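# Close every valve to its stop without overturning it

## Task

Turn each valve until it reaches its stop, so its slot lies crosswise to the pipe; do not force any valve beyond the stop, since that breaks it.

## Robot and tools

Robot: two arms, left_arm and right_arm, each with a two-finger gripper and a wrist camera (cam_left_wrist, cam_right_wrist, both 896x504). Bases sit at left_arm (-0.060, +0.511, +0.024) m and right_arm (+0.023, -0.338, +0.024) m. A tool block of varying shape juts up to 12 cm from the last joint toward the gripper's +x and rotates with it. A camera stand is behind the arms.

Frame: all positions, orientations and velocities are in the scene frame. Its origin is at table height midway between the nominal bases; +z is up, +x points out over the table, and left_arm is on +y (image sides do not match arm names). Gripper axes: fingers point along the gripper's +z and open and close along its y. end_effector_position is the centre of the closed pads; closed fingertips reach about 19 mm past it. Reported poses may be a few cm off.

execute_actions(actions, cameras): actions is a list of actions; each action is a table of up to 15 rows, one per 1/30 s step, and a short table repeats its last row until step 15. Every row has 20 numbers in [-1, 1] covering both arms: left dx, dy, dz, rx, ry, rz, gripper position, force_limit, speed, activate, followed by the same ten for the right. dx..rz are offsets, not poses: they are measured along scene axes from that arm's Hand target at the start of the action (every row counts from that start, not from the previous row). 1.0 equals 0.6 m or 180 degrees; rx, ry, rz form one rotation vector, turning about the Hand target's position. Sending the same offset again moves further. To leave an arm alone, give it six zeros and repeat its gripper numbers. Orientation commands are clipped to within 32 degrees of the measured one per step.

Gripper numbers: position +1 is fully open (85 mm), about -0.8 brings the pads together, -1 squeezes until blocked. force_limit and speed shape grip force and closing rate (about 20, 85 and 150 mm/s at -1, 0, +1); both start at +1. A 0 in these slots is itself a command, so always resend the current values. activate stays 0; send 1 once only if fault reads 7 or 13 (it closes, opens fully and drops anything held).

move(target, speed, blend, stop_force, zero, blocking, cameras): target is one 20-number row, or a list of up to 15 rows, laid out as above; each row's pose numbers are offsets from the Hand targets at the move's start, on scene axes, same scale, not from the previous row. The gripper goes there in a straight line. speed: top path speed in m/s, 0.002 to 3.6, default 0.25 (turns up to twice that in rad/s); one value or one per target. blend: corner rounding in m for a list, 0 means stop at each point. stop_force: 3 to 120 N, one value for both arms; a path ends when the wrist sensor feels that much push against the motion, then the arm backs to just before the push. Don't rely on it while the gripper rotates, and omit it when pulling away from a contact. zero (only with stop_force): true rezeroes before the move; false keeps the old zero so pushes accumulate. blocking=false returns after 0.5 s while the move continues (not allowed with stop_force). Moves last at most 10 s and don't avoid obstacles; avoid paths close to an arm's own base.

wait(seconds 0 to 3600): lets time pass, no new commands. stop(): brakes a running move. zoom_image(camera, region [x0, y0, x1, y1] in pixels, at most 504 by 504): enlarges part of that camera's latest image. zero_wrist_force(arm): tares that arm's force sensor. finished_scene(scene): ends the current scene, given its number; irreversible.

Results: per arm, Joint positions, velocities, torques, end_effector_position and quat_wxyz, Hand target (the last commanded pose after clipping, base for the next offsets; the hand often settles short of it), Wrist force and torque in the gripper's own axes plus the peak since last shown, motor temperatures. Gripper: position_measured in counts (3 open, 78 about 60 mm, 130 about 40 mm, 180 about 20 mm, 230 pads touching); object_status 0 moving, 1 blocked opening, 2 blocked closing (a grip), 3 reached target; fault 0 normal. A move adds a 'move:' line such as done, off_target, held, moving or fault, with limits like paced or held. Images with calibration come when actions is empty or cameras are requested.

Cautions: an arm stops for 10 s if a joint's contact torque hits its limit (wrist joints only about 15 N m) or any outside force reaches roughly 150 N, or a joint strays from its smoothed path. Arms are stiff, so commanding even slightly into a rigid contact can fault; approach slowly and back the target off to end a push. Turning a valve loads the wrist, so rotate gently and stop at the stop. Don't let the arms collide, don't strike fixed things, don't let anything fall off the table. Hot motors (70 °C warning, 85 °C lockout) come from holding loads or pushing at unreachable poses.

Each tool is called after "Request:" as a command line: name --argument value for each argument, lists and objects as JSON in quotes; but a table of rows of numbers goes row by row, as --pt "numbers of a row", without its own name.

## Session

Request:
execute_actions --actions '[]'

Scene clock: 0.00 s.
left_arm: end_effector_position=(+0.0926, +0.1599, +0.3079) position_measured=3 object_status=3 fault=0 end_effector_quat_wxyz=(+0.015, +0.220, +0.975, -0.023) | right_arm: end_effector_position=(+0.5802, -0.0701, +0.3771) position_measured=3 object_status=3 fault=0 end_effector_quat_wxyz=(-0.219, +0.162, +0.950, +0.149)
Joint positions: left_arm=[-1.465 -1.925 1.991 -1.689 -1.553 -1.084] | right_arm=[3.604 -1.993 -1.038 -1.877 2.074 0.75]
Joint velocities: within noise
Joint torques (N m): no reading
Motor temperatures (°C): left_arm=[29 26 32 39 33 36] | right_arm=[26 30 31 38 34 37]
Wrist force (N): no reading
Wrist torque (N m): no reading
Wrist force, peak (N): no reading
Hand target: left_arm +0.0926, +0.1599, +0.3079; +0.015, +0.220, +0.975, -0.023 | right_arm +0.5802, -0.0701, +0.3771; -0.219, +0.162, +0.950, +0.149
Tool commands: left_gripper/position=+1.0 left_gripper/force_limit=+1.0 left_gripper/speed=+1.0 left_gripper/activate=+0.0 right_gripper/position=+1.0 right_gripper/force_limit=+1.0 right_gripper/speed=+1.0 right_gripper/activate=+0.0
camera_calibration:
cam_left_wrist: T_world_to_cam=[[0.42184, 0.90648, -0.01886, -0.17121], [0.84278, -0.38436, 0.37681, -0.11762], [0.33432, -0.17484, -0.9261, 0.41158]] pos_world=[0.03375, 0.18195, 0.42225]
cam_right_wrist: T_world_to_cam=[[0.36678, 0.90774, 0.20367, -0.21468], [0.92895, -0.34555, -0.13284, -0.49537], [-0.0502, 0.23792, -0.96999, 0.53845]] pos_world=[0.56595, -0.10441, 0.50021]

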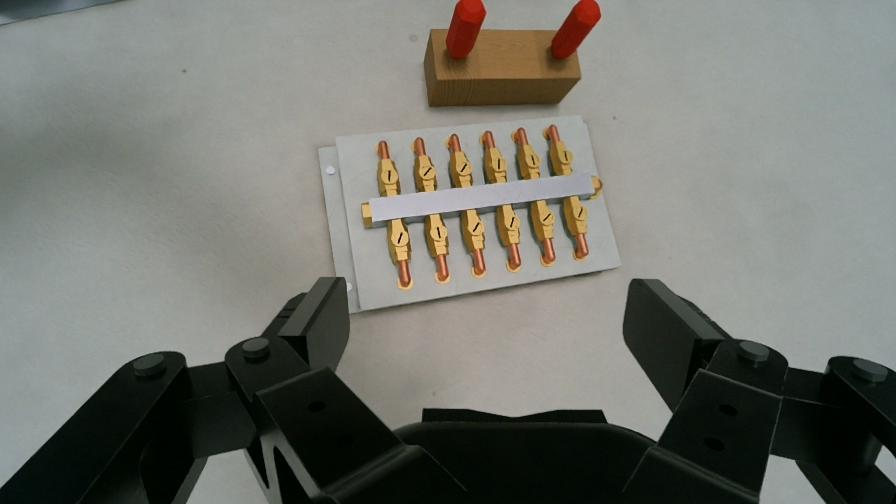

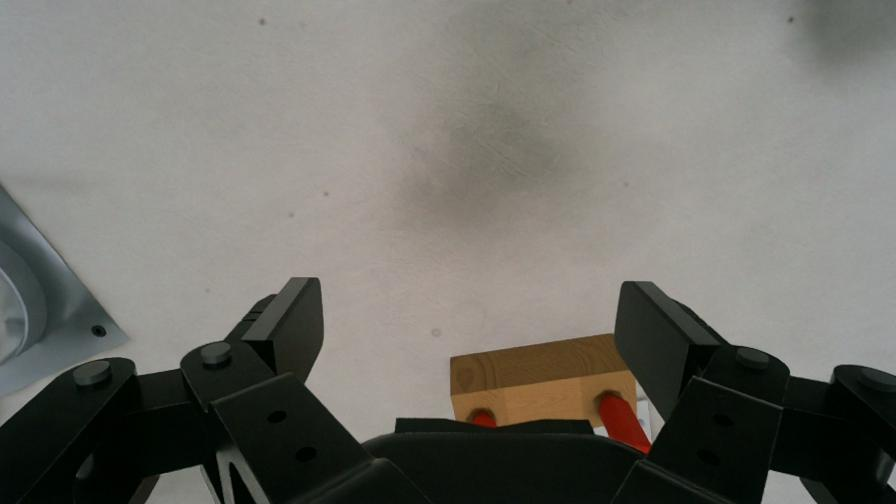

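Request:
move --target '[0.43,0.483,0.15,0,0,0,1,1,1,0, -0.375,0.258,-0.178,-0.0093,-0.1934,0.4262,1,1,1,0]' --speed 0.3 --cameras '["cam_left_wrist","cam_right_wrist"]'

Scene clock: 8.20 s.
left_arm: end_effector_position=(+0.3506, +0.4496, +0.3978) position_measured=3 object_status=3 fault=0 end_effector_quat_wxyz=(+0.015, +0.220, +0.975, -0.023) | right_arm: end_effector_position=(+0.3552, +0.0846, +0.2704) position_measured=3 object_status=3 fault=0 end_effector_quat_wxyz=(+0.012, -0.499, +0.867, +0.009)
Joint positions: left_arm=[-0.386 -1.814 1.683 -1.48 -1.608 -0.007] | right_arm=[4.295 -1.643 -1.721 -1.319 1.572 0.11]
Joint torques (N m): left_arm=[7.01 -29.17 -14.41 -5.43 1.27 0.68] | right_arm=[-2.48 11.97 39.8 -0.01 1.36 1.09]
Wrist force (N): left_arm=[0.2 0.0 -0.3] | right_arm=[-0.2 -0.2 0.3]
Wrist torque (N m): left_arm=[0.01 0.00 -0.08] | right_arm=[-0.12 0.06 0.07]
Wrist force, peak (N): left_arm=[3.7 -5.0 1.2] | right_arm=[-4.7 -5.8 -3.0]
Hand target: left_arm +0.3506, +0.4497, +0.3979; +0.015, +0.220, +0.975, -0.023 | right_arm +0.3552, +0.0847, +0.2703; +0.012, -0.499, +0.867, +0.009
Off the commanded pose: left_arm 0.000 m, 0 deg | right_arm 0.000 m, 0 deg.
move: done
cam_left_wrist: T_world_to_cam=[[0.42175, 0.90651, -0.01898, -0.54088], [0.84291, -0.38427, 0.37661, -0.25756], [0.33411, -0.17484, -0.92618, 0.45933]] pos_world=[0.29175, 0.47165, 0.51215]
cam_right_wrist: T_world_to_cam=[[-0.86582, 0.5003, -0.00797, 0.27855], [0.46052, 0.803, 0.37831, -0.31599], [0.19567, 0.32388, -0.92564, 0.28027]] pos_world=[0.33185, 0.02361, 0.38119]

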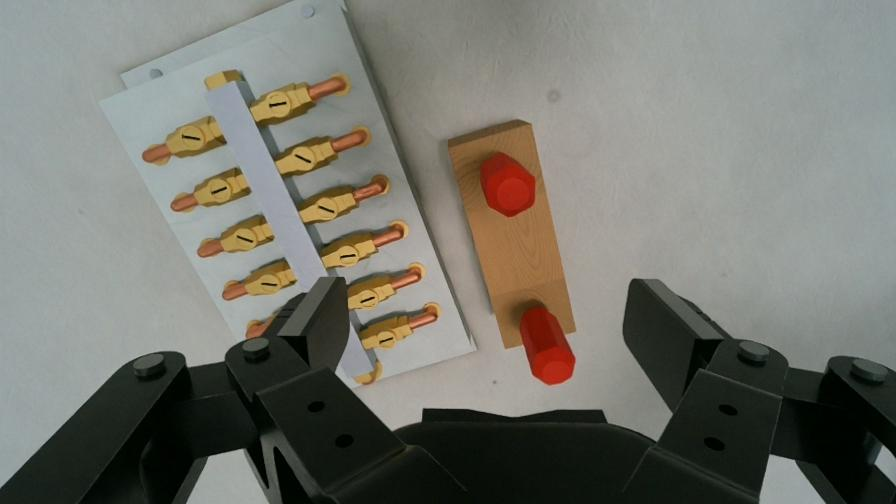

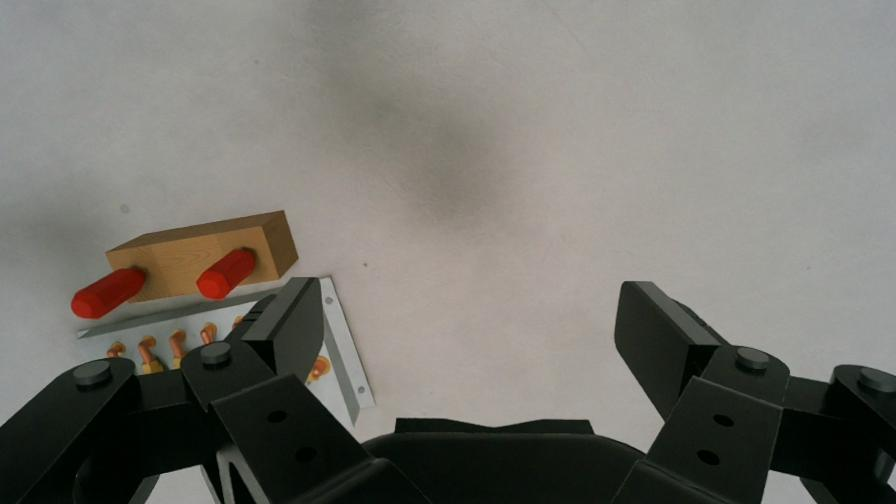

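Request:
zoom_image --camera "cam_left_wrist" --region '[430, 110, 610, 230]'

Request:
zoom_image --camera "cam_left_wrist" --region '[90, 0, 490, 400]'

Scaled by 2.800 from the camera's image (finer frame: 1280x720).

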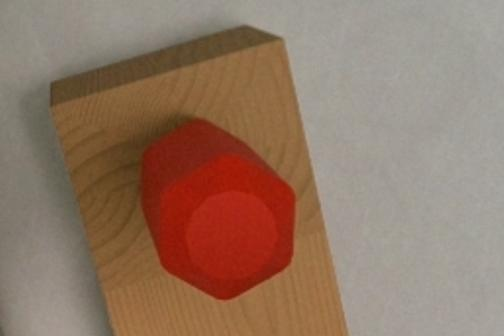

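Scaled by 1.260 from the camera's image (finer frame: 1280x720).

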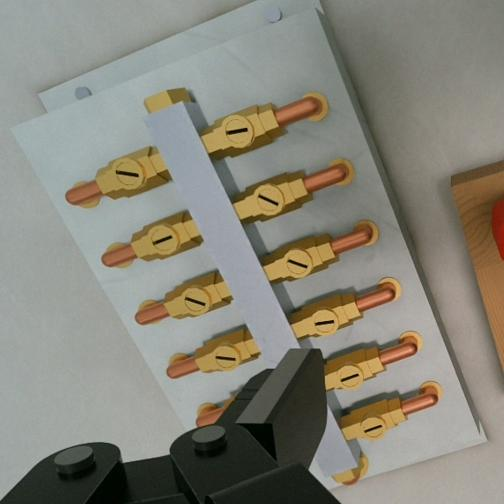

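Request:
move --target '[0,0,0,0,0,0,1,1,1,0, -0.0375,0.0117,-0.1083,0,0,0,1,1,1,0]' --speed 0.15 --cameras '["cam_left_wrist"]'

Scene clock: 13.80 s.
left_arm: end_effector_position=(+0.3506, +0.4497, +0.3979) position_measured=3 object_status=3 fault=0 end_effector_quat_wxyz=(+0.015, +0.220, +0.975, -0.023) | right_arm: end_effector_position=(+0.3327, +0.0917, +0.2052) position_measured=3 object_status=3 fault=0 end_effector_quat_wxyz=(+0.012, -0.499, +0.867, +0.009)
Joint positions: left_arm=[-0.386 -1.814 1.683 -1.48 -1.608 -0.007] | right_arm=[4.342 -1.672 -1.864 -1.147 1.57 0.156]
Joint torques (N m): left_arm=[7.71 -31.29 -11.1 -5.55 1.25 0.24] | right_arm=[-10.81 49.54 32 1.92 -1.56 -2]
Wrist force (N): left_arm=[0.5 0.0 -0.3] | right_arm=[-0.3 -0.3 0.3]
Wrist torque (N m): left_arm=[0.02 -0.05 -0.08] | right_arm=[-0.12 0.09 -0.06]
Wrist force, peak (N): left_arm=[0.3 -0.5 0.3] | right_arm=[0.6 -3.2 -0.4]
Hand target: left_arm +0.3506, +0.4497, +0.3979; +0.015, +0.220, +0.975, -0.023 | right_arm +0.3327, +0.0917, +0.2053; +0.012, -0.499, +0.867, +0.009
Off the commanded pose: left_arm 0.000 m, 0 deg | right_arm 0.000 m, 0 deg.
move: done
cam_left_wrist: T_world_to_cam=[[0.42184, 0.90648, -0.01886, -0.54104], [0.84278, -0.38436, 0.37681, -0.25758], [0.33432, -0.17484, -0.9261, 0.45935]] pos_world=[0.29175, 0.47175, 0.51225]

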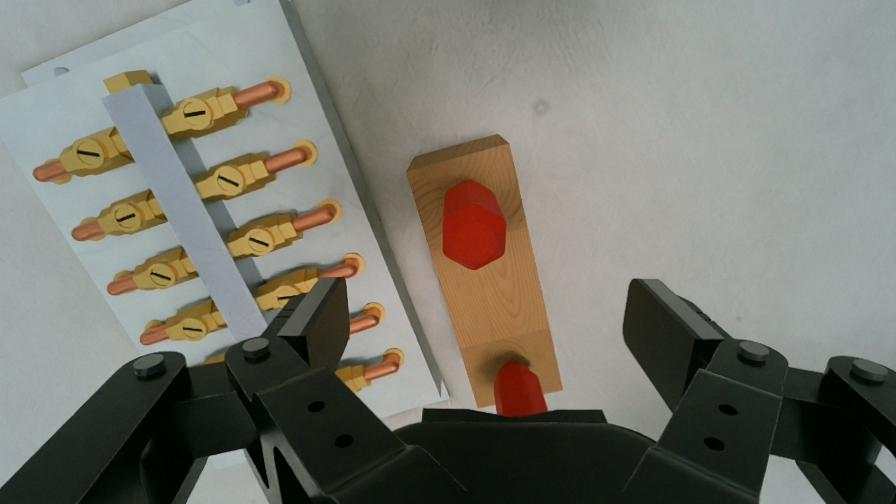

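Request:
move --target '[0,0,0,0,0,0,1,1,1,0, -0.0013,-0.0017,-0.158,0,0,0,1,1,1,0]' --speed 0.1 --stop_force 10

Request:
execute_actions --actions '[[[0,0,0,0,0,0,1,1,1,0,0,0,0,0,0,0,-1,0,-1,0]],[[0,0,0,0,0,0,1,1,1,0,0,0,0,0,0,0,-1,0,-1,0]],[[0,0,0,0,0,0,1,1,1,0,0,0,0,0,0,0,-1,0,-1,0]],[[0,0,0,0,0,0,1,1,1,0,0,0,0,0,0,0,-1,0,-1,0]],[[0,0,0,0,0,0,1,1,1,0,0,0,0,0,0,0,-1,0,-1,0]],[[0,0,0,0,0,0,1,1,1,0,0,0,0,0,0,0,-1,0,-1,0]]]'

Scene clock: 17.30 s.
left_arm: end_effector_position=(+0.3506, +0.4497, +0.3979) position_measured=3 object_status=3 fault=0 end_effector_quat_wxyz=(+0.015, +0.220, +0.975, -0.023) | right_arm: end_effector_position=(+0.3319, +0.0907, +0.1105) position_measured=3 object_status=3 fault=0 end_effector_quat_wxyz=(+0.012, -0.499, +0.867, +0.009)
Joint positions: left_arm=[-0.386 -1.814 1.683 -1.48 -1.608 -0.007] | right_arm=[4.342 -1.788 -2.004 -0.891 1.57 0.157]
Joint torques (N m): left_arm=[6.34 -31.01 -11.03 -5.42 1.19 -0.52] | right_arm=[8.57 53 34.98 3.89 0.07 0.53]
Wrist force (N): left_arm=[0.0 -0.4 -0.2] | right_arm=[-0.7 -0.4 0.2]
Wrist torque (N m): left_arm=[-0.04 0.04 -0.08] | right_arm=[-0.12 0.15 -0.05]
Wrist force, peak (N): left_arm=[0.7 0.1 0.2] | right_arm=[-0.9 -0.2 -1.7]
Hand target: left_arm +0.3506, +0.4497, +0.3979; +0.015, +0.220, +0.975, -0.023 | right_arm +0.3319, +0.0907, +0.1105; +0.012, -0.499, +0.867, +0.009
Off the commanded pose: left_arm 0.000 m, 0 deg | right_arm 0.000 m, 0 deg.
move: done

Scene clock: 20.70 s.
left_arm: end_effector_position=(+0.3506, +0.4497, +0.3979) position_measured=3 object_status=3 fault=0 end_effector_quat_wxyz=(+0.015, +0.220, +0.975, -0.023) | right_arm: end_effector_position=(+0.3319, +0.0907, +0.1105) position_measured=164 object_status=0 fault=0 end_effector_quat_wxyz=(+0.012, -0.499, +0.867, +0.009)
Joint positions: left_arm=[-0.386 -1.814 1.683 -1.48 -1.608 -0.007] | right_arm=[4.342 -1.787 -2.004 -0.891 1.57 0.157]
Joint torques (N m): left_arm=[3.93 -31.54 -11.02 -5.31 1.28 -1.14] | right_arm=[-7.59 49.89 33.42 5.98 -2.1 -2.16]
Wrist force (N): left_arm=[0.2 -0.2 -0.1] | right_arm=[0.3 -0.6 -3.1]
Wrist torque (N m): left_arm=[-0.01 -0.01 -0.07] | right_arm=[-0.10 0.15 -0.04]
Wrist force, peak (N): left_arm=[0.7 -0.1 -0.3] | right_arm=[0.2 -0.4 -4.2]
Hand target: left_arm +0.3506, +0.4497, +0.3979; +0.015, +0.220, +0.975, -0.023 | right_arm +0.3319, +0.0907, +0.1105; +0.012, -0.499, +0.867, +0.009
Off the commanded pose: left_arm 0.000 m, 0 deg | right_arm 0.000 m, 0 deg.

Request:
move --target '[0,0,0,0,0,0,1,1,1,0, 0,0,0.01,0,0,0,-1,0,-1,0]' --speed 0.04

Request:
execute_actions --actions '[[[0,0,0,0,0,0,1,1,1,0,0,0,0,0,0,0,-0.97,1,-1,0]],[[0,0,0,0,0,0,1,1,1,0,0,0,0,0,0,0,-0.97,1,-1,0]]]'

Request:
move --target '[0,0,0,0,0,0,1,1,1,0, 0,0,0.19,0,0,0,-0.97,1,-1,0]' --speed 0.12 --cameras '["cam_left_wrist"]'

Scene clock: 22.10 s.
left_arm: end_effector_position=(+0.3506, +0.4497, +0.3979) position_measured=3 object_status=3 fault=0 end_effector_quat_wxyz=(+0.015, +0.220, +0.975, -0.023) | right_arm: end_effector_position=(+0.3320, +0.0908, +0.1168) position_measured=164 object_status=2 fault=0 end_effector_quat_wxyz=(+0.012, -0.499, +0.867, +0.009)
Joint positions: left_arm=[-0.386 -1.814 1.683 -1.48 -1.608 -0.007] | right_arm=[4.342 -1.778 -1.997 -0.907 1.57 0.157]
Joint torques (N m): left_arm=[3.62 -31.15 -10.91 -5.45 1.34 -1.2] | right_arm=[-10.18 13.55 6.21 6.38 -1.96 -1.92]
Wrist force (N): left_arm=[0.2 -0.2 0.1] | right_arm=[-0.4 -1.6 1.3]
Wrist torque (N m): left_arm=[-0.01 0.00 -0.08] | right_arm=[0.00 0.14 -0.05]
Wrist force, peak (N): left_arm=[0.5 -0.4 0.1] | right_arm=[0.4 -0.4 -4.3]
Hand target: left_arm +0.3506, +0.4497, +0.3979; +0.015, +0.220, +0.975, -0.023 | right_arm +0.3319, +0.0907, +0.1165; +0.012, -0.499, +0.867, +0.009
Off the commanded pose: left_arm 0.000 m, 0 deg | right_arm 0.000 m, 0 deg.
move: done

Scene clock: 23.30 s.
left_arm: end_effector_position=(+0.3506, +0.4497, +0.3979) position_measured=3 object_status=3 fault=0 end_effector_quat_wxyz=(+0.015, +0.220, +0.975, -0.023) | right_arm: end_effector_position=(+0.3319, +0.0907, +0.1165) position_measured=165 object_status=2 fault=0 end_effector_quat_wxyz=(+0.012, -0.499, +0.867, +0.009)
Joint positions: left_arm=[-0.386 -1.814 1.683 -1.48 -1.608 -0.007] | right_arm=[4.342 -1.778 -1.997 -0.907 1.57 0.157]
Joint torques (N m): left_arm=[2.62 -31.45 -11.12 -5.39 1.15 -1.15] | right_arm=[-8.65 13.28 5.92 6.21 -1.75 -1.5]
Wrist force (N): left_arm=[0.2 -0.1 -0.1] | right_arm=[-0.8 -0.3 0.8]
Wrist torque (N m): left_arm=[0.02 0.01 -0.08] | right_arm=[-0.11 0.16 -0.04]
Wrist force, peak (N): left_arm=[0.5 -0.5 -0.2] | right_arm=[-0.7 -0.2 1.3]
Hand target: left_arm +0.3506, +0.4497, +0.3979; +0.015, +0.220, +0.975, -0.023 | right_arm +0.3319, +0.0907, +0.1165; +0.012, -0.499, +0.867, +0.009
Off the commanded pose: left_arm 0.000 m, 0 deg | right_arm 0.000 m, 0 deg.

Scene clock: 24.70 s.
left_arm: end_effector_position=(+0.3506, +0.4497, +0.3979) position_measured=3 object_status=3 fault=0 end_effector_quat_wxyz=(+0.015, +0.220, +0.975, -0.023) | right_arm: end_effector_position=(+0.3320, +0.0907, +0.2306) position_measured=165 object_status=2 fault=0 end_effector_quat_wxyz=(+0.012, -0.499, +0.867, +0.009)
Joint positions: left_arm=[-0.386 -1.814 1.683 -1.48 -1.608 -0.007] | right_arm=[4.342 -1.646 -1.822 -1.213 1.57 0.157]
Joint torques (N m): left_arm=[1.89 -30.82 -11.29 -5.34 1.23 -1.17] | right_arm=[-4.63 11.48 10.78 4.27 -1.24 -0.63]
Wrist force (N): left_arm=[0.4 -0.2 0.0] | right_arm=[-0.7 -0.3 1.1]
Wrist torque (N m): left_arm=[-0.02 -0.03 -0.08] | right_arm=[-0.11 0.14 -0.05]
Wrist force, peak (N): left_arm=[0.3 -0.6 0.1] | right_arm=[0.0 -0.5 4.1]
Hand target: left_arm +0.3506, +0.4497, +0.3979; +0.015, +0.220, +0.975, -0.023 | right_arm +0.3319, +0.0907, +0.2305; +0.012, -0.499, +0.867, +0.009
Off the commanded pose: left_arm 0.000 m, 0 deg | right_arm 0.000 m, 0 deg.
move: done
cam_left_wrist: T_world_to_cam=[[0.42184, 0.90648, -0.01886, -0.54104], [0.84278, -0.38436, 0.37681, -0.25758], [0.33432, -0.17484, -0.9261, 0.45935]] pos_world=[0.29175, 0.47175, 0.51225]

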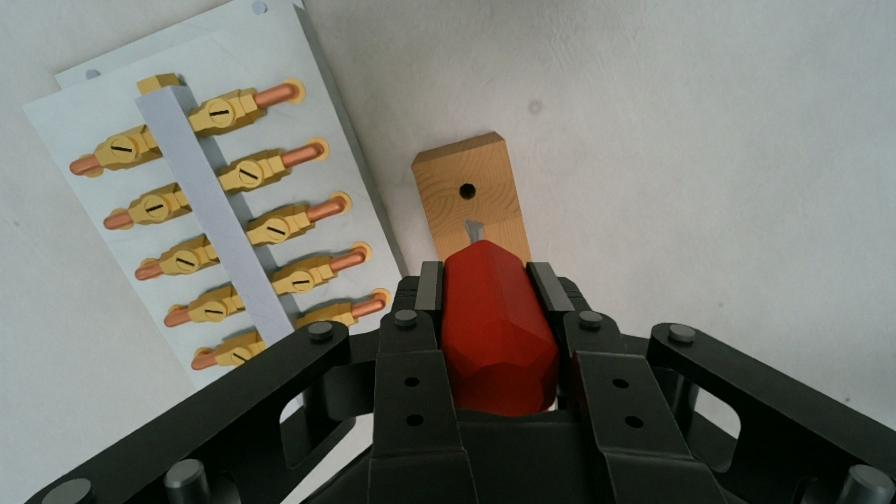

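Request:
zoom_image --camera "cam_left_wrist" --region '[448, 200, 502, 242]'

Request:
zoom_image --camera "cam_left_wrist" --region '[0, 0, 448, 400]'

Scaled by 9.333 from the camera's image (finer frame: 1280x720).

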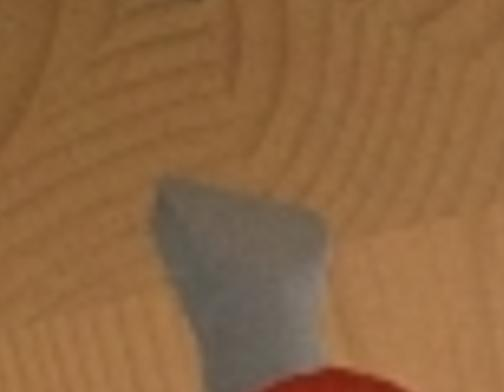

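Scaled by 1.125 from the camera's image (finer frame: 1280x720).

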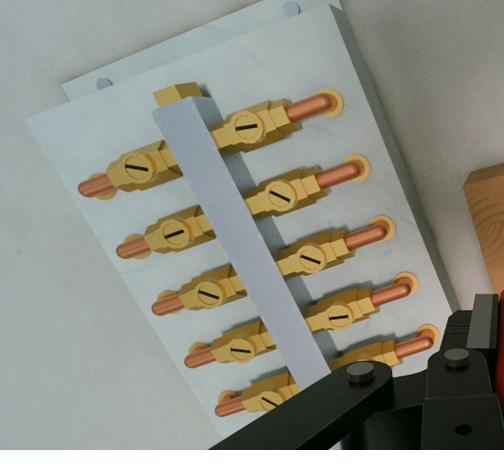

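Request:
move --target '[0,0,0,0,0,0,1,1,1,0, 0.2633,-0.0345,0.0667,0,0,0,-0.97,1,-1,0]' --speed 0.2 --cameras '["cam_left_wrist","cam_right_wrist"]'

Request:
zoom_image --camera "cam_left_wrist" --region '[196, 0, 700, 300]'

Scene clock: 32.83 s.
left_arm: end_effector_position=(+0.3506, +0.4497, +0.3979) position_measured=3 object_status=3 fault=0 end_effector_quat_wxyz=(+0.015, +0.220, +0.975, -0.023) | right_arm: end_effector_position=(+0.4899, +0.0700, +0.2703) position_measured=165 object_status=2 fault=0 end_effector_quat_wxyz=(+0.012, -0.499, +0.867, +0.009)
Joint positions: left_arm=[-0.386 -1.814 1.683 -1.48 -1.608 -0.007] | right_arm=[4.072 -1.84 -1.486 -1.357 1.578 -0.113]
Joint torques (N m): left_arm=[-0.38 -31.64 -11.29 -5.3 1.26 -1.1] | right_arm=[8.22 61.97 22.04 6.23 0.52 0.18]
Wrist force (N): left_arm=[0.2 -0.4 0.1] | right_arm=[-0.7 -0.3 0.7]
Wrist torque (N m): left_arm=[-0.04 0.00 -0.08] | right_arm=[-0.15 0.12 0.09]
Wrist force, peak (N): left_arm=[-0.2 -0.5 -0.5] | right_arm=[0.4 5.6 1.4]
Hand target: left_arm +0.3506, +0.4497, +0.3979; +0.015, +0.220, +0.975, -0.023 | right_arm +0.4899, +0.0700, +0.2705; +0.012, -0.499, +0.867, +0.009
Off the commanded pose: left_arm 0.000 m, 0 deg | right_arm 0.000 m, 0 deg.
move: done
cam_left_wrist: T_world_to_cam=[[0.42184, 0.90648, -0.01886, -0.54104], [0.84278, -0.38436, 0.37681, -0.25758], [0.33432, -0.17484, -0.9261, 0.45935]] pos_world=[0.29175, 0.47175, 0.51225]
cam_right_wrist: T_world_to_cam=[[-0.86576, 0.5004, -0.00795, 0.40253], [0.46071, 0.80308, 0.37789, -0.36627], [0.19548, 0.3235, -0.92581, 0.25878]] pos_world=[0.46665, 0.00901, 0.38119]

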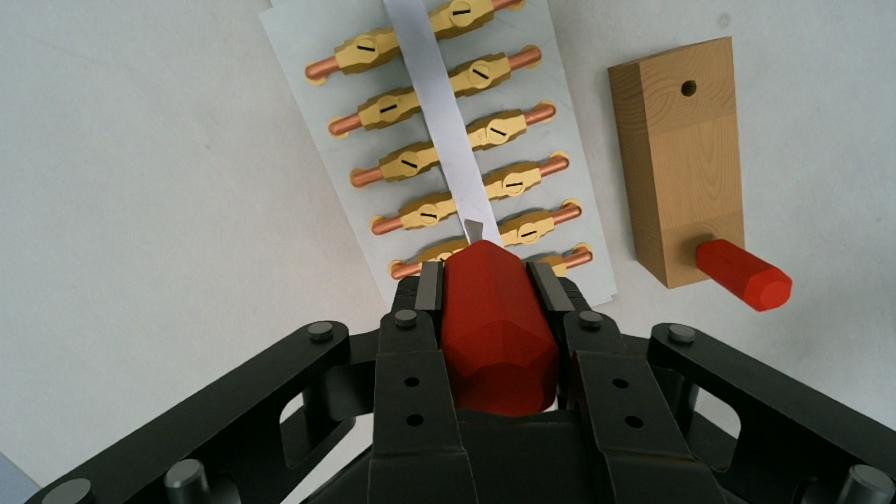

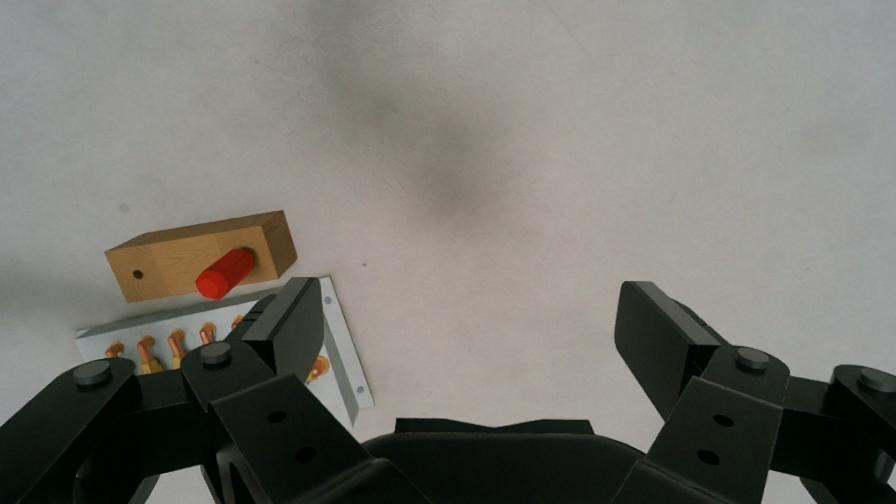

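Scaled by 1.000.

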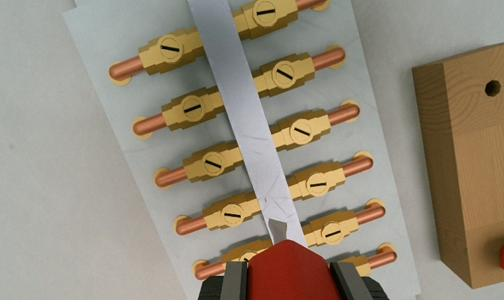

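Request:
move --target '[0,0,0,0,0,0,1,1,1,0, -0.1,-0.0883,0,0,0,0,-0.97,1,-1,0]' --speed 0.2 --cameras '["cam_left_wrist","cam_right_wrist"]'

Request:
zoom_image --camera "cam_left_wrist" --region '[150, 0, 650, 300]'

Scene clock: 34.67 s.
left_arm: end_effector_position=(+0.3506, +0.4497, +0.3979) position_measured=3 object_status=3 fault=0 end_effector_quat_wxyz=(+0.015, +0.220, +0.975, -0.023) | right_arm: end_effector_position=(+0.4299, +0.0171, +0.2706) position_measured=165 object_status=2 fault=0 end_effector_quat_wxyz=(+0.012, -0.499, +0.867, +0.009)
Joint positions: left_arm=[-0.386 -1.814 1.683 -1.48 -1.608 -0.007] | right_arm=[4.104 -1.65 -1.712 -1.321 1.577 -0.081]
Joint torques (N m): left_arm=[-1.68 -31.35 -11.25 -5.31 1.22 -1.19] | right_arm=[-10.7 27.35 22.43 -0.29 -1.41 -2.05]
Wrist force (N): left_arm=[0.0 -0.1 0.1] | right_arm=[-0.8 -0.7 0.9]
Wrist torque (N m): left_arm=[0.01 0.03 -0.08] | right_arm=[-0.20 0.15 -0.05]
Wrist force, peak (N): left_arm=[0.3 -0.1 -0.6] | right_arm=[-3.6 -1.5 0.9]
Hand target: left_arm +0.3506, +0.4497, +0.3979; +0.015, +0.220, +0.975, -0.023 | right_arm +0.4299, +0.0170, +0.2705; +0.012, -0.499, +0.867, +0.009
Off the commanded pose: left_arm 0.000 m, 0 deg | right_arm 0.000 m, 0 deg.
move: done
cam_left_wrist: T_world_to_cam=[[0.42184, 0.90648, -0.01886, -0.54104], [0.84278, -0.38436, 0.37681, -0.25758], [0.33432, -0.17484, -0.9261, 0.45935]] pos_world=[0.29175, 0.47175, 0.51225]
cam_right_wrist: T_world_to_cam=[[-0.8659, 0.50014, -0.00813, 0.37718], [0.46031, 0.80308, 0.37839, -0.29625], [0.19578, 0.3239, -0.92561, 0.28762]] pos_world=[0.40665, -0.04389, 0.38139]

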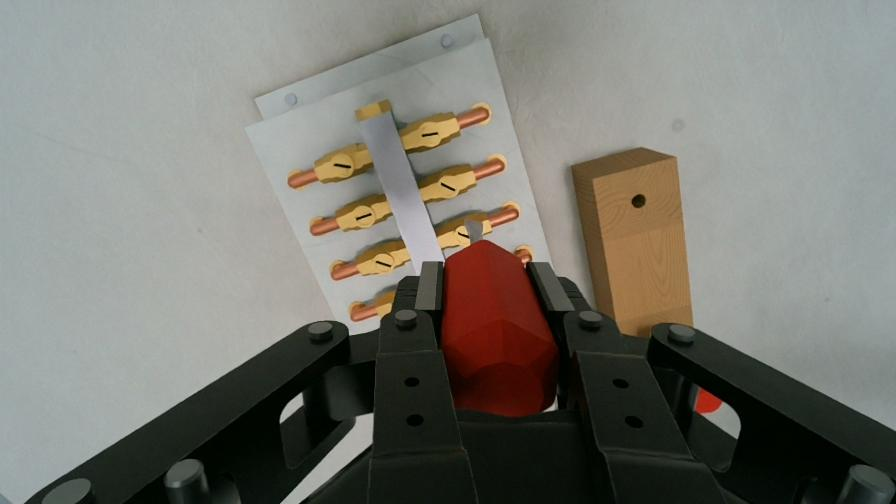

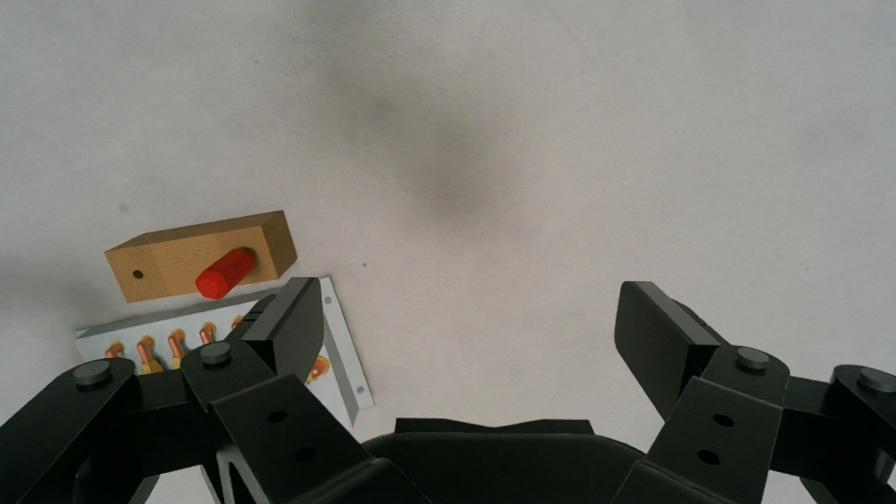

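Scaled by 1.008 from the camera's image (finer frame: 1280x720).

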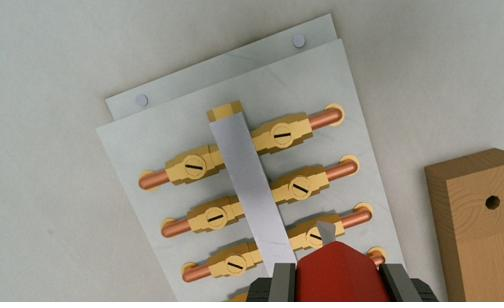

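Request:
move --target '[0,0,0,0,0,0,1,1,1,0, 0.0917,0.083,0.0333,0,0,0,-0.97,1,-1,0]' --speed 0.2 --cameras '["cam_left_wrist"]'

Request:
zoom_image --camera "cam_left_wrist" --region '[340, 0, 520, 100]'

Request:
zoom_image --camera "cam_left_wrist" --region '[360, 100, 540, 200]'

Request:
zoom_image --camera "cam_left_wrist" --region '[400, 180, 580, 280]'

Scene clock: 41.00 s.
left_arm: end_effector_position=(+0.3506, +0.4497, +0.3979) position_measured=3 object_status=3 fault=0 end_effector_quat_wxyz=(+0.015, +0.220, +0.975, -0.023) | right_arm: end_effector_position=(+0.4850, +0.0667, +0.2903) position_measured=165 object_status=2 fault=0 end_effector_quat_wxyz=(+0.012, -0.499, +0.867, +0.009)
Joint positions: left_arm=[-0.386 -1.814 1.683 -1.48 -1.608 -0.007] | right_arm=[4.076 -1.818 -1.462 -1.403 1.578 -0.11]
Joint torques (N m): left_arm=[-3.56 -31.27 -10.64 -5.17 1.15 -1.18] | right_arm=[15.77 51.1 34.3 6.06 1.49 2.15]
Wrist force (N): left_arm=[0.1 0.1 0.0] | right_arm=[-0.9 -0.5 0.9]
Wrist torque (N m): left_arm=[0.03 0.01 -0.08] | right_arm=[-0.15 0.15 0.09]
Wrist force, peak (N): left_arm=[0.5 -0.4 -0.4] | right_arm=[-3.8 -0.9 0.1]
Hand target: left_arm +0.3506, +0.4497, +0.3979; +0.015, +0.220, +0.975, -0.023 | right_arm +0.4849, +0.0668, +0.2905; +0.012, -0.499, +0.867, +0.009
Off the commanded pose: left_arm 0.000 m, 0 deg | right_arm 0.000 m, 0 deg.
move: done
cam_left_wrist: T_world_to_cam=[[0.42184, 0.90648, -0.01886, -0.54104], [0.84278, -0.38436, 0.37681, -0.25758], [0.33432, -0.17484, -0.9261, 0.45935]] pos_world=[0.29175, 0.47175, 0.51225]

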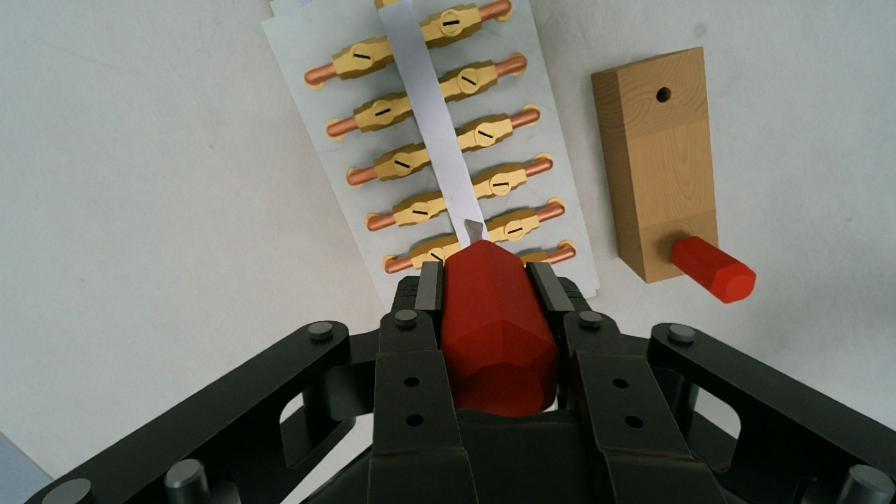

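Scaled by 2.800 from the camera's image (finer frame: 1280x720).

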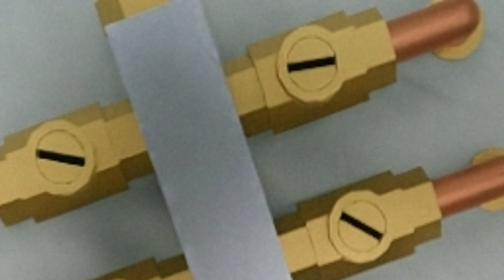

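Scaled by 2.800 from the camera's image (finer frame: 1280x720).

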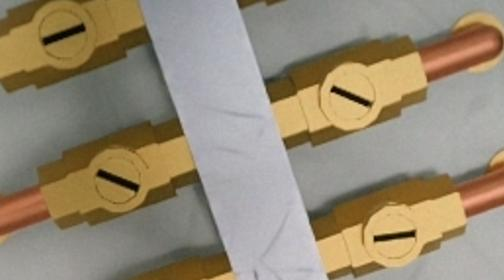

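Scaled by 2.800 from the camera's image (finer frame: 1280x720).

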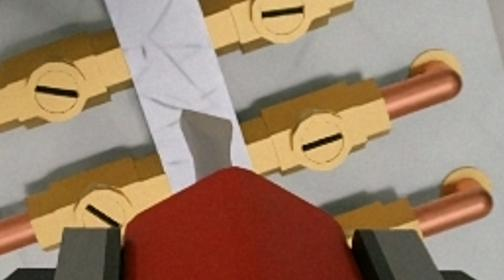

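Request:
move --target '[0,0,0,0,0,0,1,1,1,0, -0.0407,0.1825,-0.1518,0.0057,-0.0242,0.0610,-0.97,1,-1,0]' --speed 0.15 --cameras '["cam_left_wrist"]'

Scene clock: 58.40 s.
left_arm: end_effector_position=(+0.3506, +0.4497, +0.3979) position_measured=3 object_status=3 fault=0 end_effector_quat_wxyz=(+0.015, +0.220, +0.975, -0.023) | right_arm: end_effector_position=(+0.4605, +0.1763, +0.1992) position_measured=165 object_status=2 fault=0 end_effector_quat_wxyz=(+0.048, -0.579, +0.814, -0.001)
Joint positions: left_arm=[-0.386 -1.814 1.683 -1.48 -1.608 -0.007] | right_arm=[4.223 -1.978 -1.503 -1.146 1.526 -0.158]
Joint torques (N m): left_arm=[-5.33 -31.08 -11.2 -5.28 1.17 -1.13] | right_arm=[-10.61 68.38 38.13 0.66 2.22 2.29]
Wrist force (N): left_arm=[0.3 0.1 -0.1] | right_arm=[-0.8 -0.8 0.8]
Wrist torque (N m): left_arm=[0.04 -0.02 -0.08] | right_arm=[-0.21 0.17 0.08]
Wrist force, peak (N): left_arm=[0.7 0.2 0.1] | right_arm=[-4.1 6.4 0.6]
Hand target: left_arm +0.3506, +0.4497, +0.3979; +0.015, +0.220, +0.975, -0.023 | right_arm +0.4605, +0.1763, +0.1994; +0.048, -0.579, +0.814, -0.001
Off the commanded pose: left_arm 0.000 m, 0 deg | right_arm 0.000 m, 0 deg.
move: done
cam_left_wrist: T_world_to_cam=[[0.42184, 0.90648, -0.01886, -0.54104], [0.84278, -0.38436, 0.37681, -0.25758], [0.33432, -0.17484, -0.9261, 0.45935]] pos_world=[0.29175, 0.47175, 0.51225]

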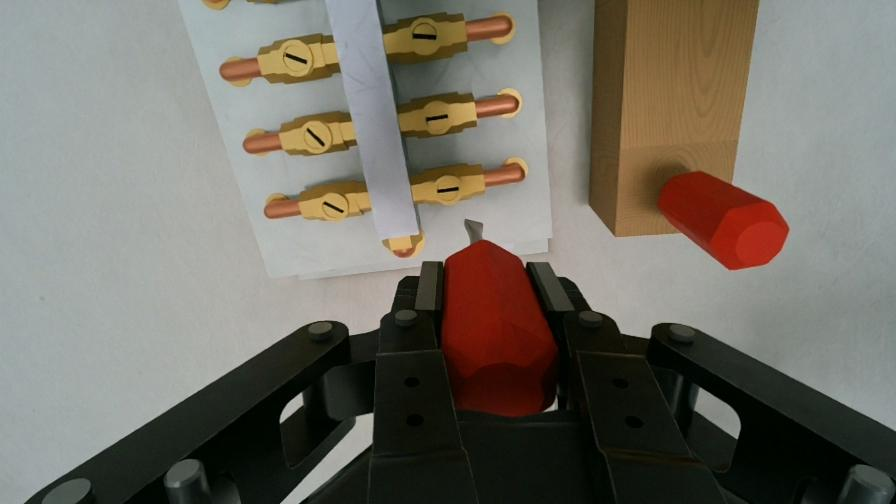

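Request:
zoom_image --camera "cam_left_wrist" --region '[300, 150, 480, 250]'

Request:
zoom_image --camera "cam_left_wrist" --region '[260, 10, 460, 150]'

Scaled by 2.800 from the camera's image (finer frame: 1280x720).

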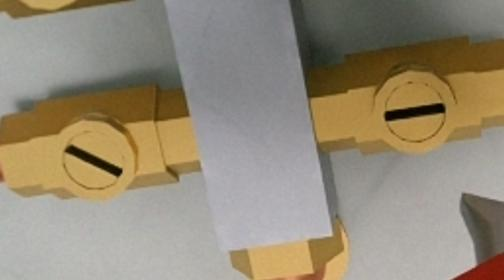

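Scaled by 2.520 from the camera's image (finer frame: 1280x720).

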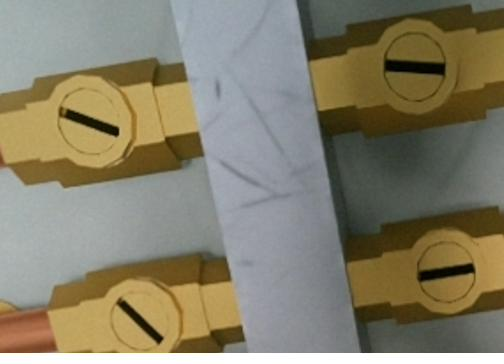

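Request:
move --pt "0 0 0 0 0 0 1 1 1 0 0.0003 -0.0015 -0.0332 -0.0076 -0.0026 0.1019 -0.97 1 -1 0" --pt "0 0 0 0 0 0 1 1 1 0 0.0175 -0.0173 -0.0325 -0.0076 -0.0026 0.1019 -0.97 1 -1 0" --speed '[0.12,0.012]' --cameras '["cam_left_wrist"]'

Request:
zoom_image --camera "cam_left_wrist" --region '[430, 170, 520, 240]'

Scene clock: 65.10 s.
left_arm: end_effector_position=(+0.3506, +0.4497, +0.3979) position_measured=3 object_status=3 fault=0 end_effector_quat_wxyz=(+0.015, +0.220, +0.975, -0.023) | right_arm: end_effector_position=(+0.4711, +0.1658, +0.1799) position_measured=165 object_status=2 fault=0 end_effector_quat_wxyz=(-0.044, +0.702, -0.711, +0.005)
Joint positions: left_arm=[-0.386 -1.814 1.683 -1.48 -1.608 -0.007] | right_arm=[4.197 -1.994 -1.53 -1.106 1.537 -0.504]
Joint torques (N m): left_arm=[-8.69 -31.44 -11.1 -5.17 1.21 -1.16] | right_arm=[0.27 67.81 7.63 6.58 2.07 -1.14]
Wrist force (N): left_arm=[0.0 0.0 0.1] | right_arm=[-0.7 -0.9 0.8]
Wrist torque (N m): left_arm=[0.02 0.03 -0.08] | right_arm=[-0.24 0.13 0.10]
Wrist force, peak (N): left_arm=[0.4 -0.8 -0.2] | right_arm=[-0.9 -1.1 0.8]
Hand target: left_arm +0.3506, +0.4497, +0.3979; +0.015, +0.220, +0.975, -0.023 | right_arm +0.4710, +0.1659, +0.1799; -0.044, +0.702, -0.711, +0.005
Off the commanded pose: left_arm 0.000 m, 0 deg | right_arm 0.000 m, 0 deg.
move: done
cam_left_wrist: T_world_to_cam=[[0.42184, 0.90648, -0.01886, -0.54104], [0.84278, -0.38436, 0.37681, -0.25758], [0.33432, -0.17484, -0.9261, 0.45935]] pos_world=[0.29175, 0.47175, 0.51225]

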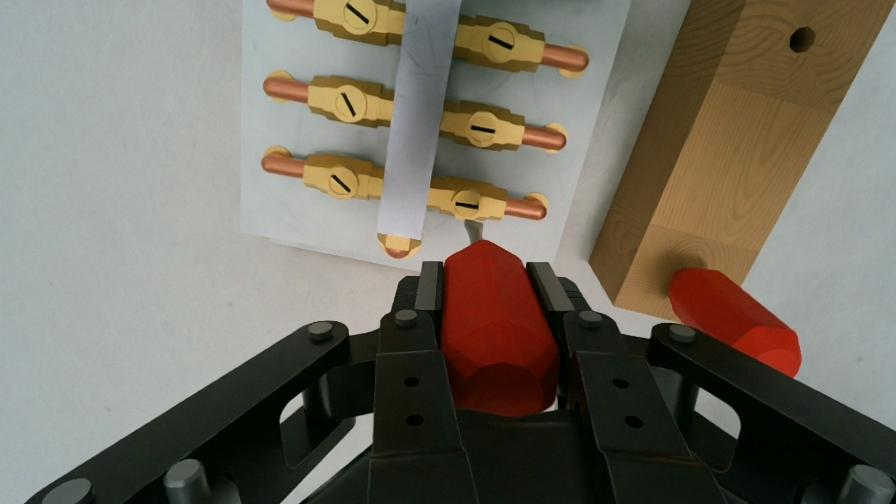

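Scaled by 5.600 from the camera's image (finer frame: 1280x720).

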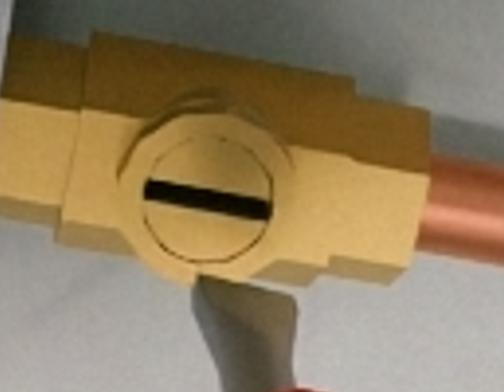

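Request:
move --target '[0,0,0,0,0,0,1,1,1,0, 0.0055,-0.0075,-0.0095,-0.0005,-0.0002,0.0067,-0.97,1,-1,0]' --speed 0.012 --cameras '["cam_left_wrist"]'

Request:
zoom_image --camera "cam_left_wrist" --region '[448, 200, 502, 242]'

Scene clock: 67.80 s.
left_arm: end_effector_position=(+0.3506, +0.4497, +0.3979) position_measured=3 object_status=3 fault=0 end_effector_quat_wxyz=(+0.015, +0.220, +0.975, -0.023) | right_arm: end_effector_position=(+0.4744, +0.1614, +0.1741) position_measured=165 object_status=2 fault=0 end_effector_quat_wxyz=(-0.044, +0.710, -0.703, +0.006)
Joint positions: left_arm=[-0.386 -1.814 1.683 -1.48 -1.608 -0.007] | right_arm=[4.189 -1.997 -1.542 -1.091 1.538 -0.533]
Joint torques (N m): left_arm=[-10.67 -30.75 -10.76 -5.1 1.22 -1.22] | right_arm=[-5.08 25.8 15.67 4.79 1.97 1.54]
Wrist force (N): left_arm=[0.1 -0.1 -0.3] | right_arm=[-0.7 -0.6 0.9]
Wrist torque (N m): left_arm=[-0.01 0.01 -0.08] | right_arm=[-0.20 0.13 0.11]
Wrist force, peak (N): left_arm=[0.6 -0.2 -0.1] | right_arm=[-0.8 -1.1 0.9]
Hand target: left_arm +0.3506, +0.4497, +0.3979; +0.015, +0.220, +0.975, -0.023 | right_arm +0.4743, +0.1614, +0.1742; -0.044, +0.710, -0.703, +0.006
Off the commanded pose: left_arm 0.000 m, 0 deg | right_arm 0.000 m, 0 deg.
move: done
cam_left_wrist: T_world_to_cam=[[0.42184, 0.90648, -0.01886, -0.54104], [0.84278, -0.38436, 0.37681, -0.25758], [0.33432, -0.17484, -0.9261, 0.45935]] pos_world=[0.29175, 0.47175, 0.51225]

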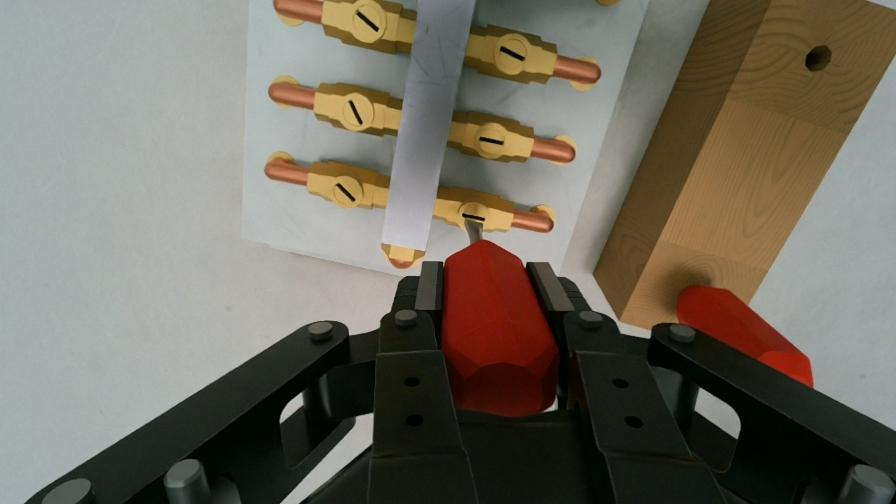

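Scaled by 9.333 from the camera's image (finer frame: 1280x720).

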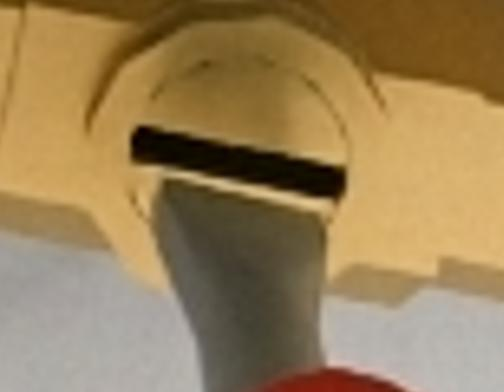

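Request:
zoom_image --camera "cam_left_wrist" --region '[320, 150, 500, 250]'

Request:
zoom_image --camera "cam_left_wrist" --region '[330, 80, 510, 180]'

Scaled by 2.800 from the camera's image (finer frame: 1280x720).

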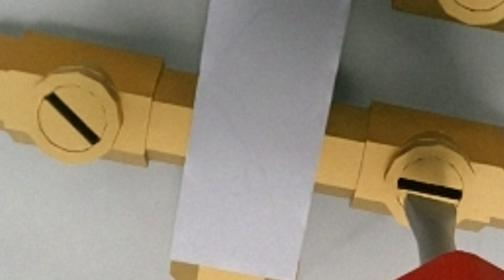

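Scaled by 2.800 from the camera's image (finer frame: 1280x720).

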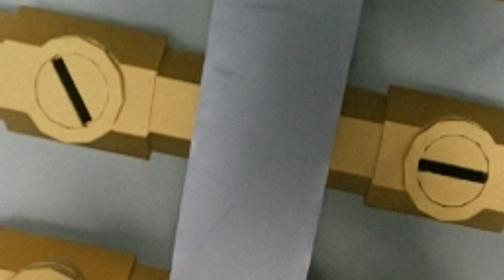

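Request:
move --pt "0 0 0 0 0 0 1 1 1 0 0.0003 -0.0007 -0.005 0 0 0.0 -0.97 1 -1 0" --speed 0.012 --cameras '["cam_left_wrist"]'

Request:
zoom_image --camera "cam_left_wrist" --region '[448, 200, 502, 242]'

Scene clock: 73.13 s.
left_arm: end_effector_position=(+0.3506, +0.4497, +0.3979) position_measured=3 object_status=3 fault=0 end_effector_quat_wxyz=(+0.015, +0.220, +0.975, -0.023) | right_arm: end_effector_position=(+0.4745, +0.1610, +0.1712) position_measured=165 object_status=2 fault=0 end_effector_quat_wxyz=(-0.044, +0.710, -0.703, +0.006)
Joint positions: left_arm=[-0.386 -1.814 1.683 -1.48 -1.608 -0.007] | right_arm=[4.188 -1.999 -1.547 -1.084 1.538 -0.534]
Joint torques (N m): left_arm=[-10.05 -32.14 -11.04 -5.01 1.15 -1.12] | right_arm=[-12.48 24.37 17.14 3.27 0.6 -2.6]
Wrist force (N): left_arm=[0.2 0.1 0.0] | right_arm=[-0.5 -0.6 1.2]
Wrist torque (N m): left_arm=[0.04 0.01 -0.09] | right_arm=[-0.19 0.08 0.10]
Wrist force, peak (N): left_arm=[0.4 -0.6 -0.2] | right_arm=[-0.7 -1.0 1.2]
Hand target: left_arm +0.3506, +0.4497, +0.3979; +0.015, +0.220, +0.975, -0.023 | right_arm +0.4745, +0.1610, +0.1712; -0.044, +0.710, -0.703, +0.006
Off the commanded pose: left_arm 0.000 m, 0 deg | right_arm 0.000 m, 0 deg.
move: done
cam_left_wrist: T_world_to_cam=[[0.42184, 0.90648, -0.01886, -0.54104], [0.84278, -0.38436, 0.37681, -0.25758], [0.33432, -0.17484, -0.9261, 0.45935]] pos_world=[0.29175, 0.47175, 0.51225]

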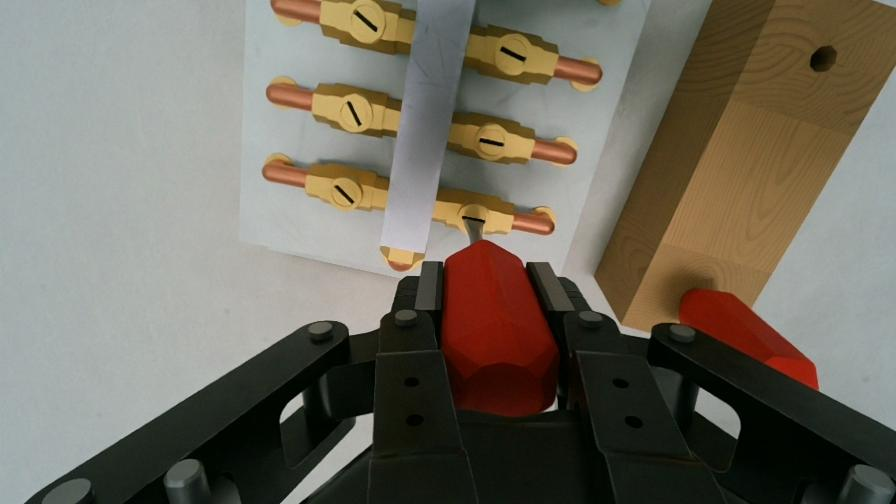

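Scaled by 9.333 from the camera's image (finer frame: 1280x720).

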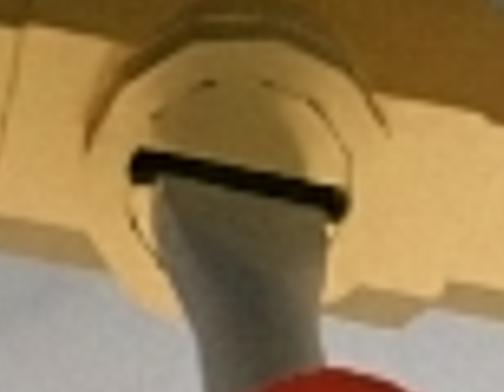

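Request:
move --target '[0,0,0,0,0,0,1,1,1,0, 0,0,0,-0.0006,-0.0002,0.0078,-0.97,1,-1,0]' --speed 0.05

Request:
move --target '[0,0,0,0,0,0,1,1,1,0, 0.0011,0.0003,-0.0150,0,0,0,-0.97,1,-1,0]' --speed 0.008 --stop_force 8 --cameras '["cam_left_wrist"]'

Request:
zoom_image --camera "cam_left_wrist" --region '[448, 200, 502, 242]'

Scene clock: 74.63 s.
left_arm: end_effector_position=(+0.3506, +0.4497, +0.3979) position_measured=3 object_status=3 fault=0 end_effector_quat_wxyz=(+0.015, +0.220, +0.975, -0.023) | right_arm: end_effector_position=(+0.4745, +0.1610, +0.1712) position_measured=165 object_status=2 fault=0 end_effector_quat_wxyz=(-0.044, +0.718, -0.694, +0.006)
Joint positions: left_arm=[-0.386 -1.814 1.683 -1.48 -1.608 -0.007] | right_arm=[4.188 -1.999 -1.546 -1.085 1.538 -0.559]
Joint torques (N m): left_arm=[-9.92 -31.4 -11.07 -5.09 1.2 -1.15] | right_arm=[-11.76 23.46 37.38 0.19 1.87 2.28]
Wrist force (N): left_arm=[0.1 -0.1 -0.4] | right_arm=[-0.8 -0.7 0.8]
Wrist torque (N m): left_arm=[0.00 0.02 -0.09] | right_arm=[-0.22 0.13 0.10]
Wrist force, peak (N): left_arm=[0.6 -0.2 -0.4] | right_arm=[-0.9 -1.1 0.9]
Hand target: left_arm +0.3506, +0.4497, +0.3979; +0.015, +0.220, +0.975, -0.023 | right_arm +0.4745, +0.1610, +0.1712; -0.044, +0.718, -0.694, +0.006
Off the commanded pose: left_arm 0.000 m, 0 deg | right_arm 0.000 m, 0 deg.
move: done

Scene clock: 76.83 s.
left_arm: end_effector_position=(+0.3506, +0.4497, +0.3979) position_measured=3 object_status=3 fault=0 end_effector_quat_wxyz=(+0.015, +0.220, +0.975, -0.023) | right_arm: end_effector_position=(+0.4750, +0.1611, +0.1642) position_measured=165 object_status=2 fault=0 end_effector_quat_wxyz=(-0.044, +0.718, -0.694, +0.006)
Joint positions: left_arm=[-0.386 -1.814 1.683 -1.48 -1.608 -0.007] | right_arm=[4.187 -2.007 -1.554 -1.069 1.538 -0.559]
Joint torques (N m): left_arm=[-10.01 -30.93 -11.05 -5.06 1.2 -1.13] | right_arm=[-3.91 63.1 34.28 -0.38 1.83 0.2]
Wrist force (N): left_arm=[0.1 0.0 0.1] | right_arm=[-0.3 -0.9 -7.6]
Wrist torque (N m): left_arm=[0.02 0.01 -0.08] | right_arm=[-0.20 0.20 0.10]
Wrist force, peak (N): left_arm=[0.4 -0.4 0.3] | right_arm=[0.6 0.6 -13.6]
Hand target: left_arm +0.3506, +0.4497, +0.3979; +0.015, +0.220, +0.975, -0.023 | right_arm +0.4750, +0.1612, +0.1642; -0.044, +0.718, -0.694, +0.006 (not the last commanded pose)
Off the commanded pose: left_arm 0.000 m, 0 deg | right_arm 0.002 m, 0 deg.
move: contact (right_arm)
cam_left_wrist: T_world_to_cam=[[0.42184, 0.90648, -0.01886, -0.54104], [0.84278, -0.38436, 0.37681, -0.25758], [0.33432, -0.17484, -0.9261, 0.45935]] pos_world=[0.29175, 0.47175, 0.51225]

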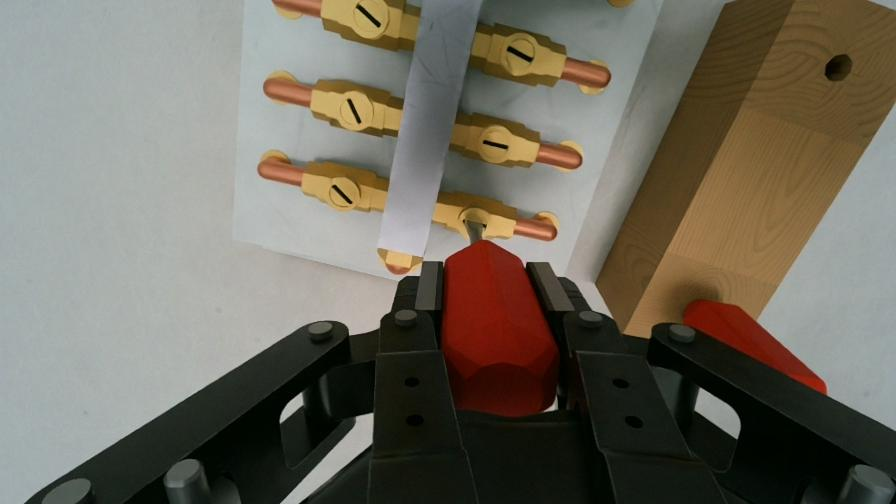

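Scaled by 9.333 from the camera's image (finer frame: 1280x720).

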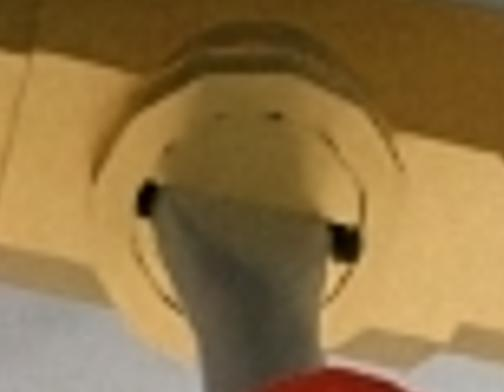

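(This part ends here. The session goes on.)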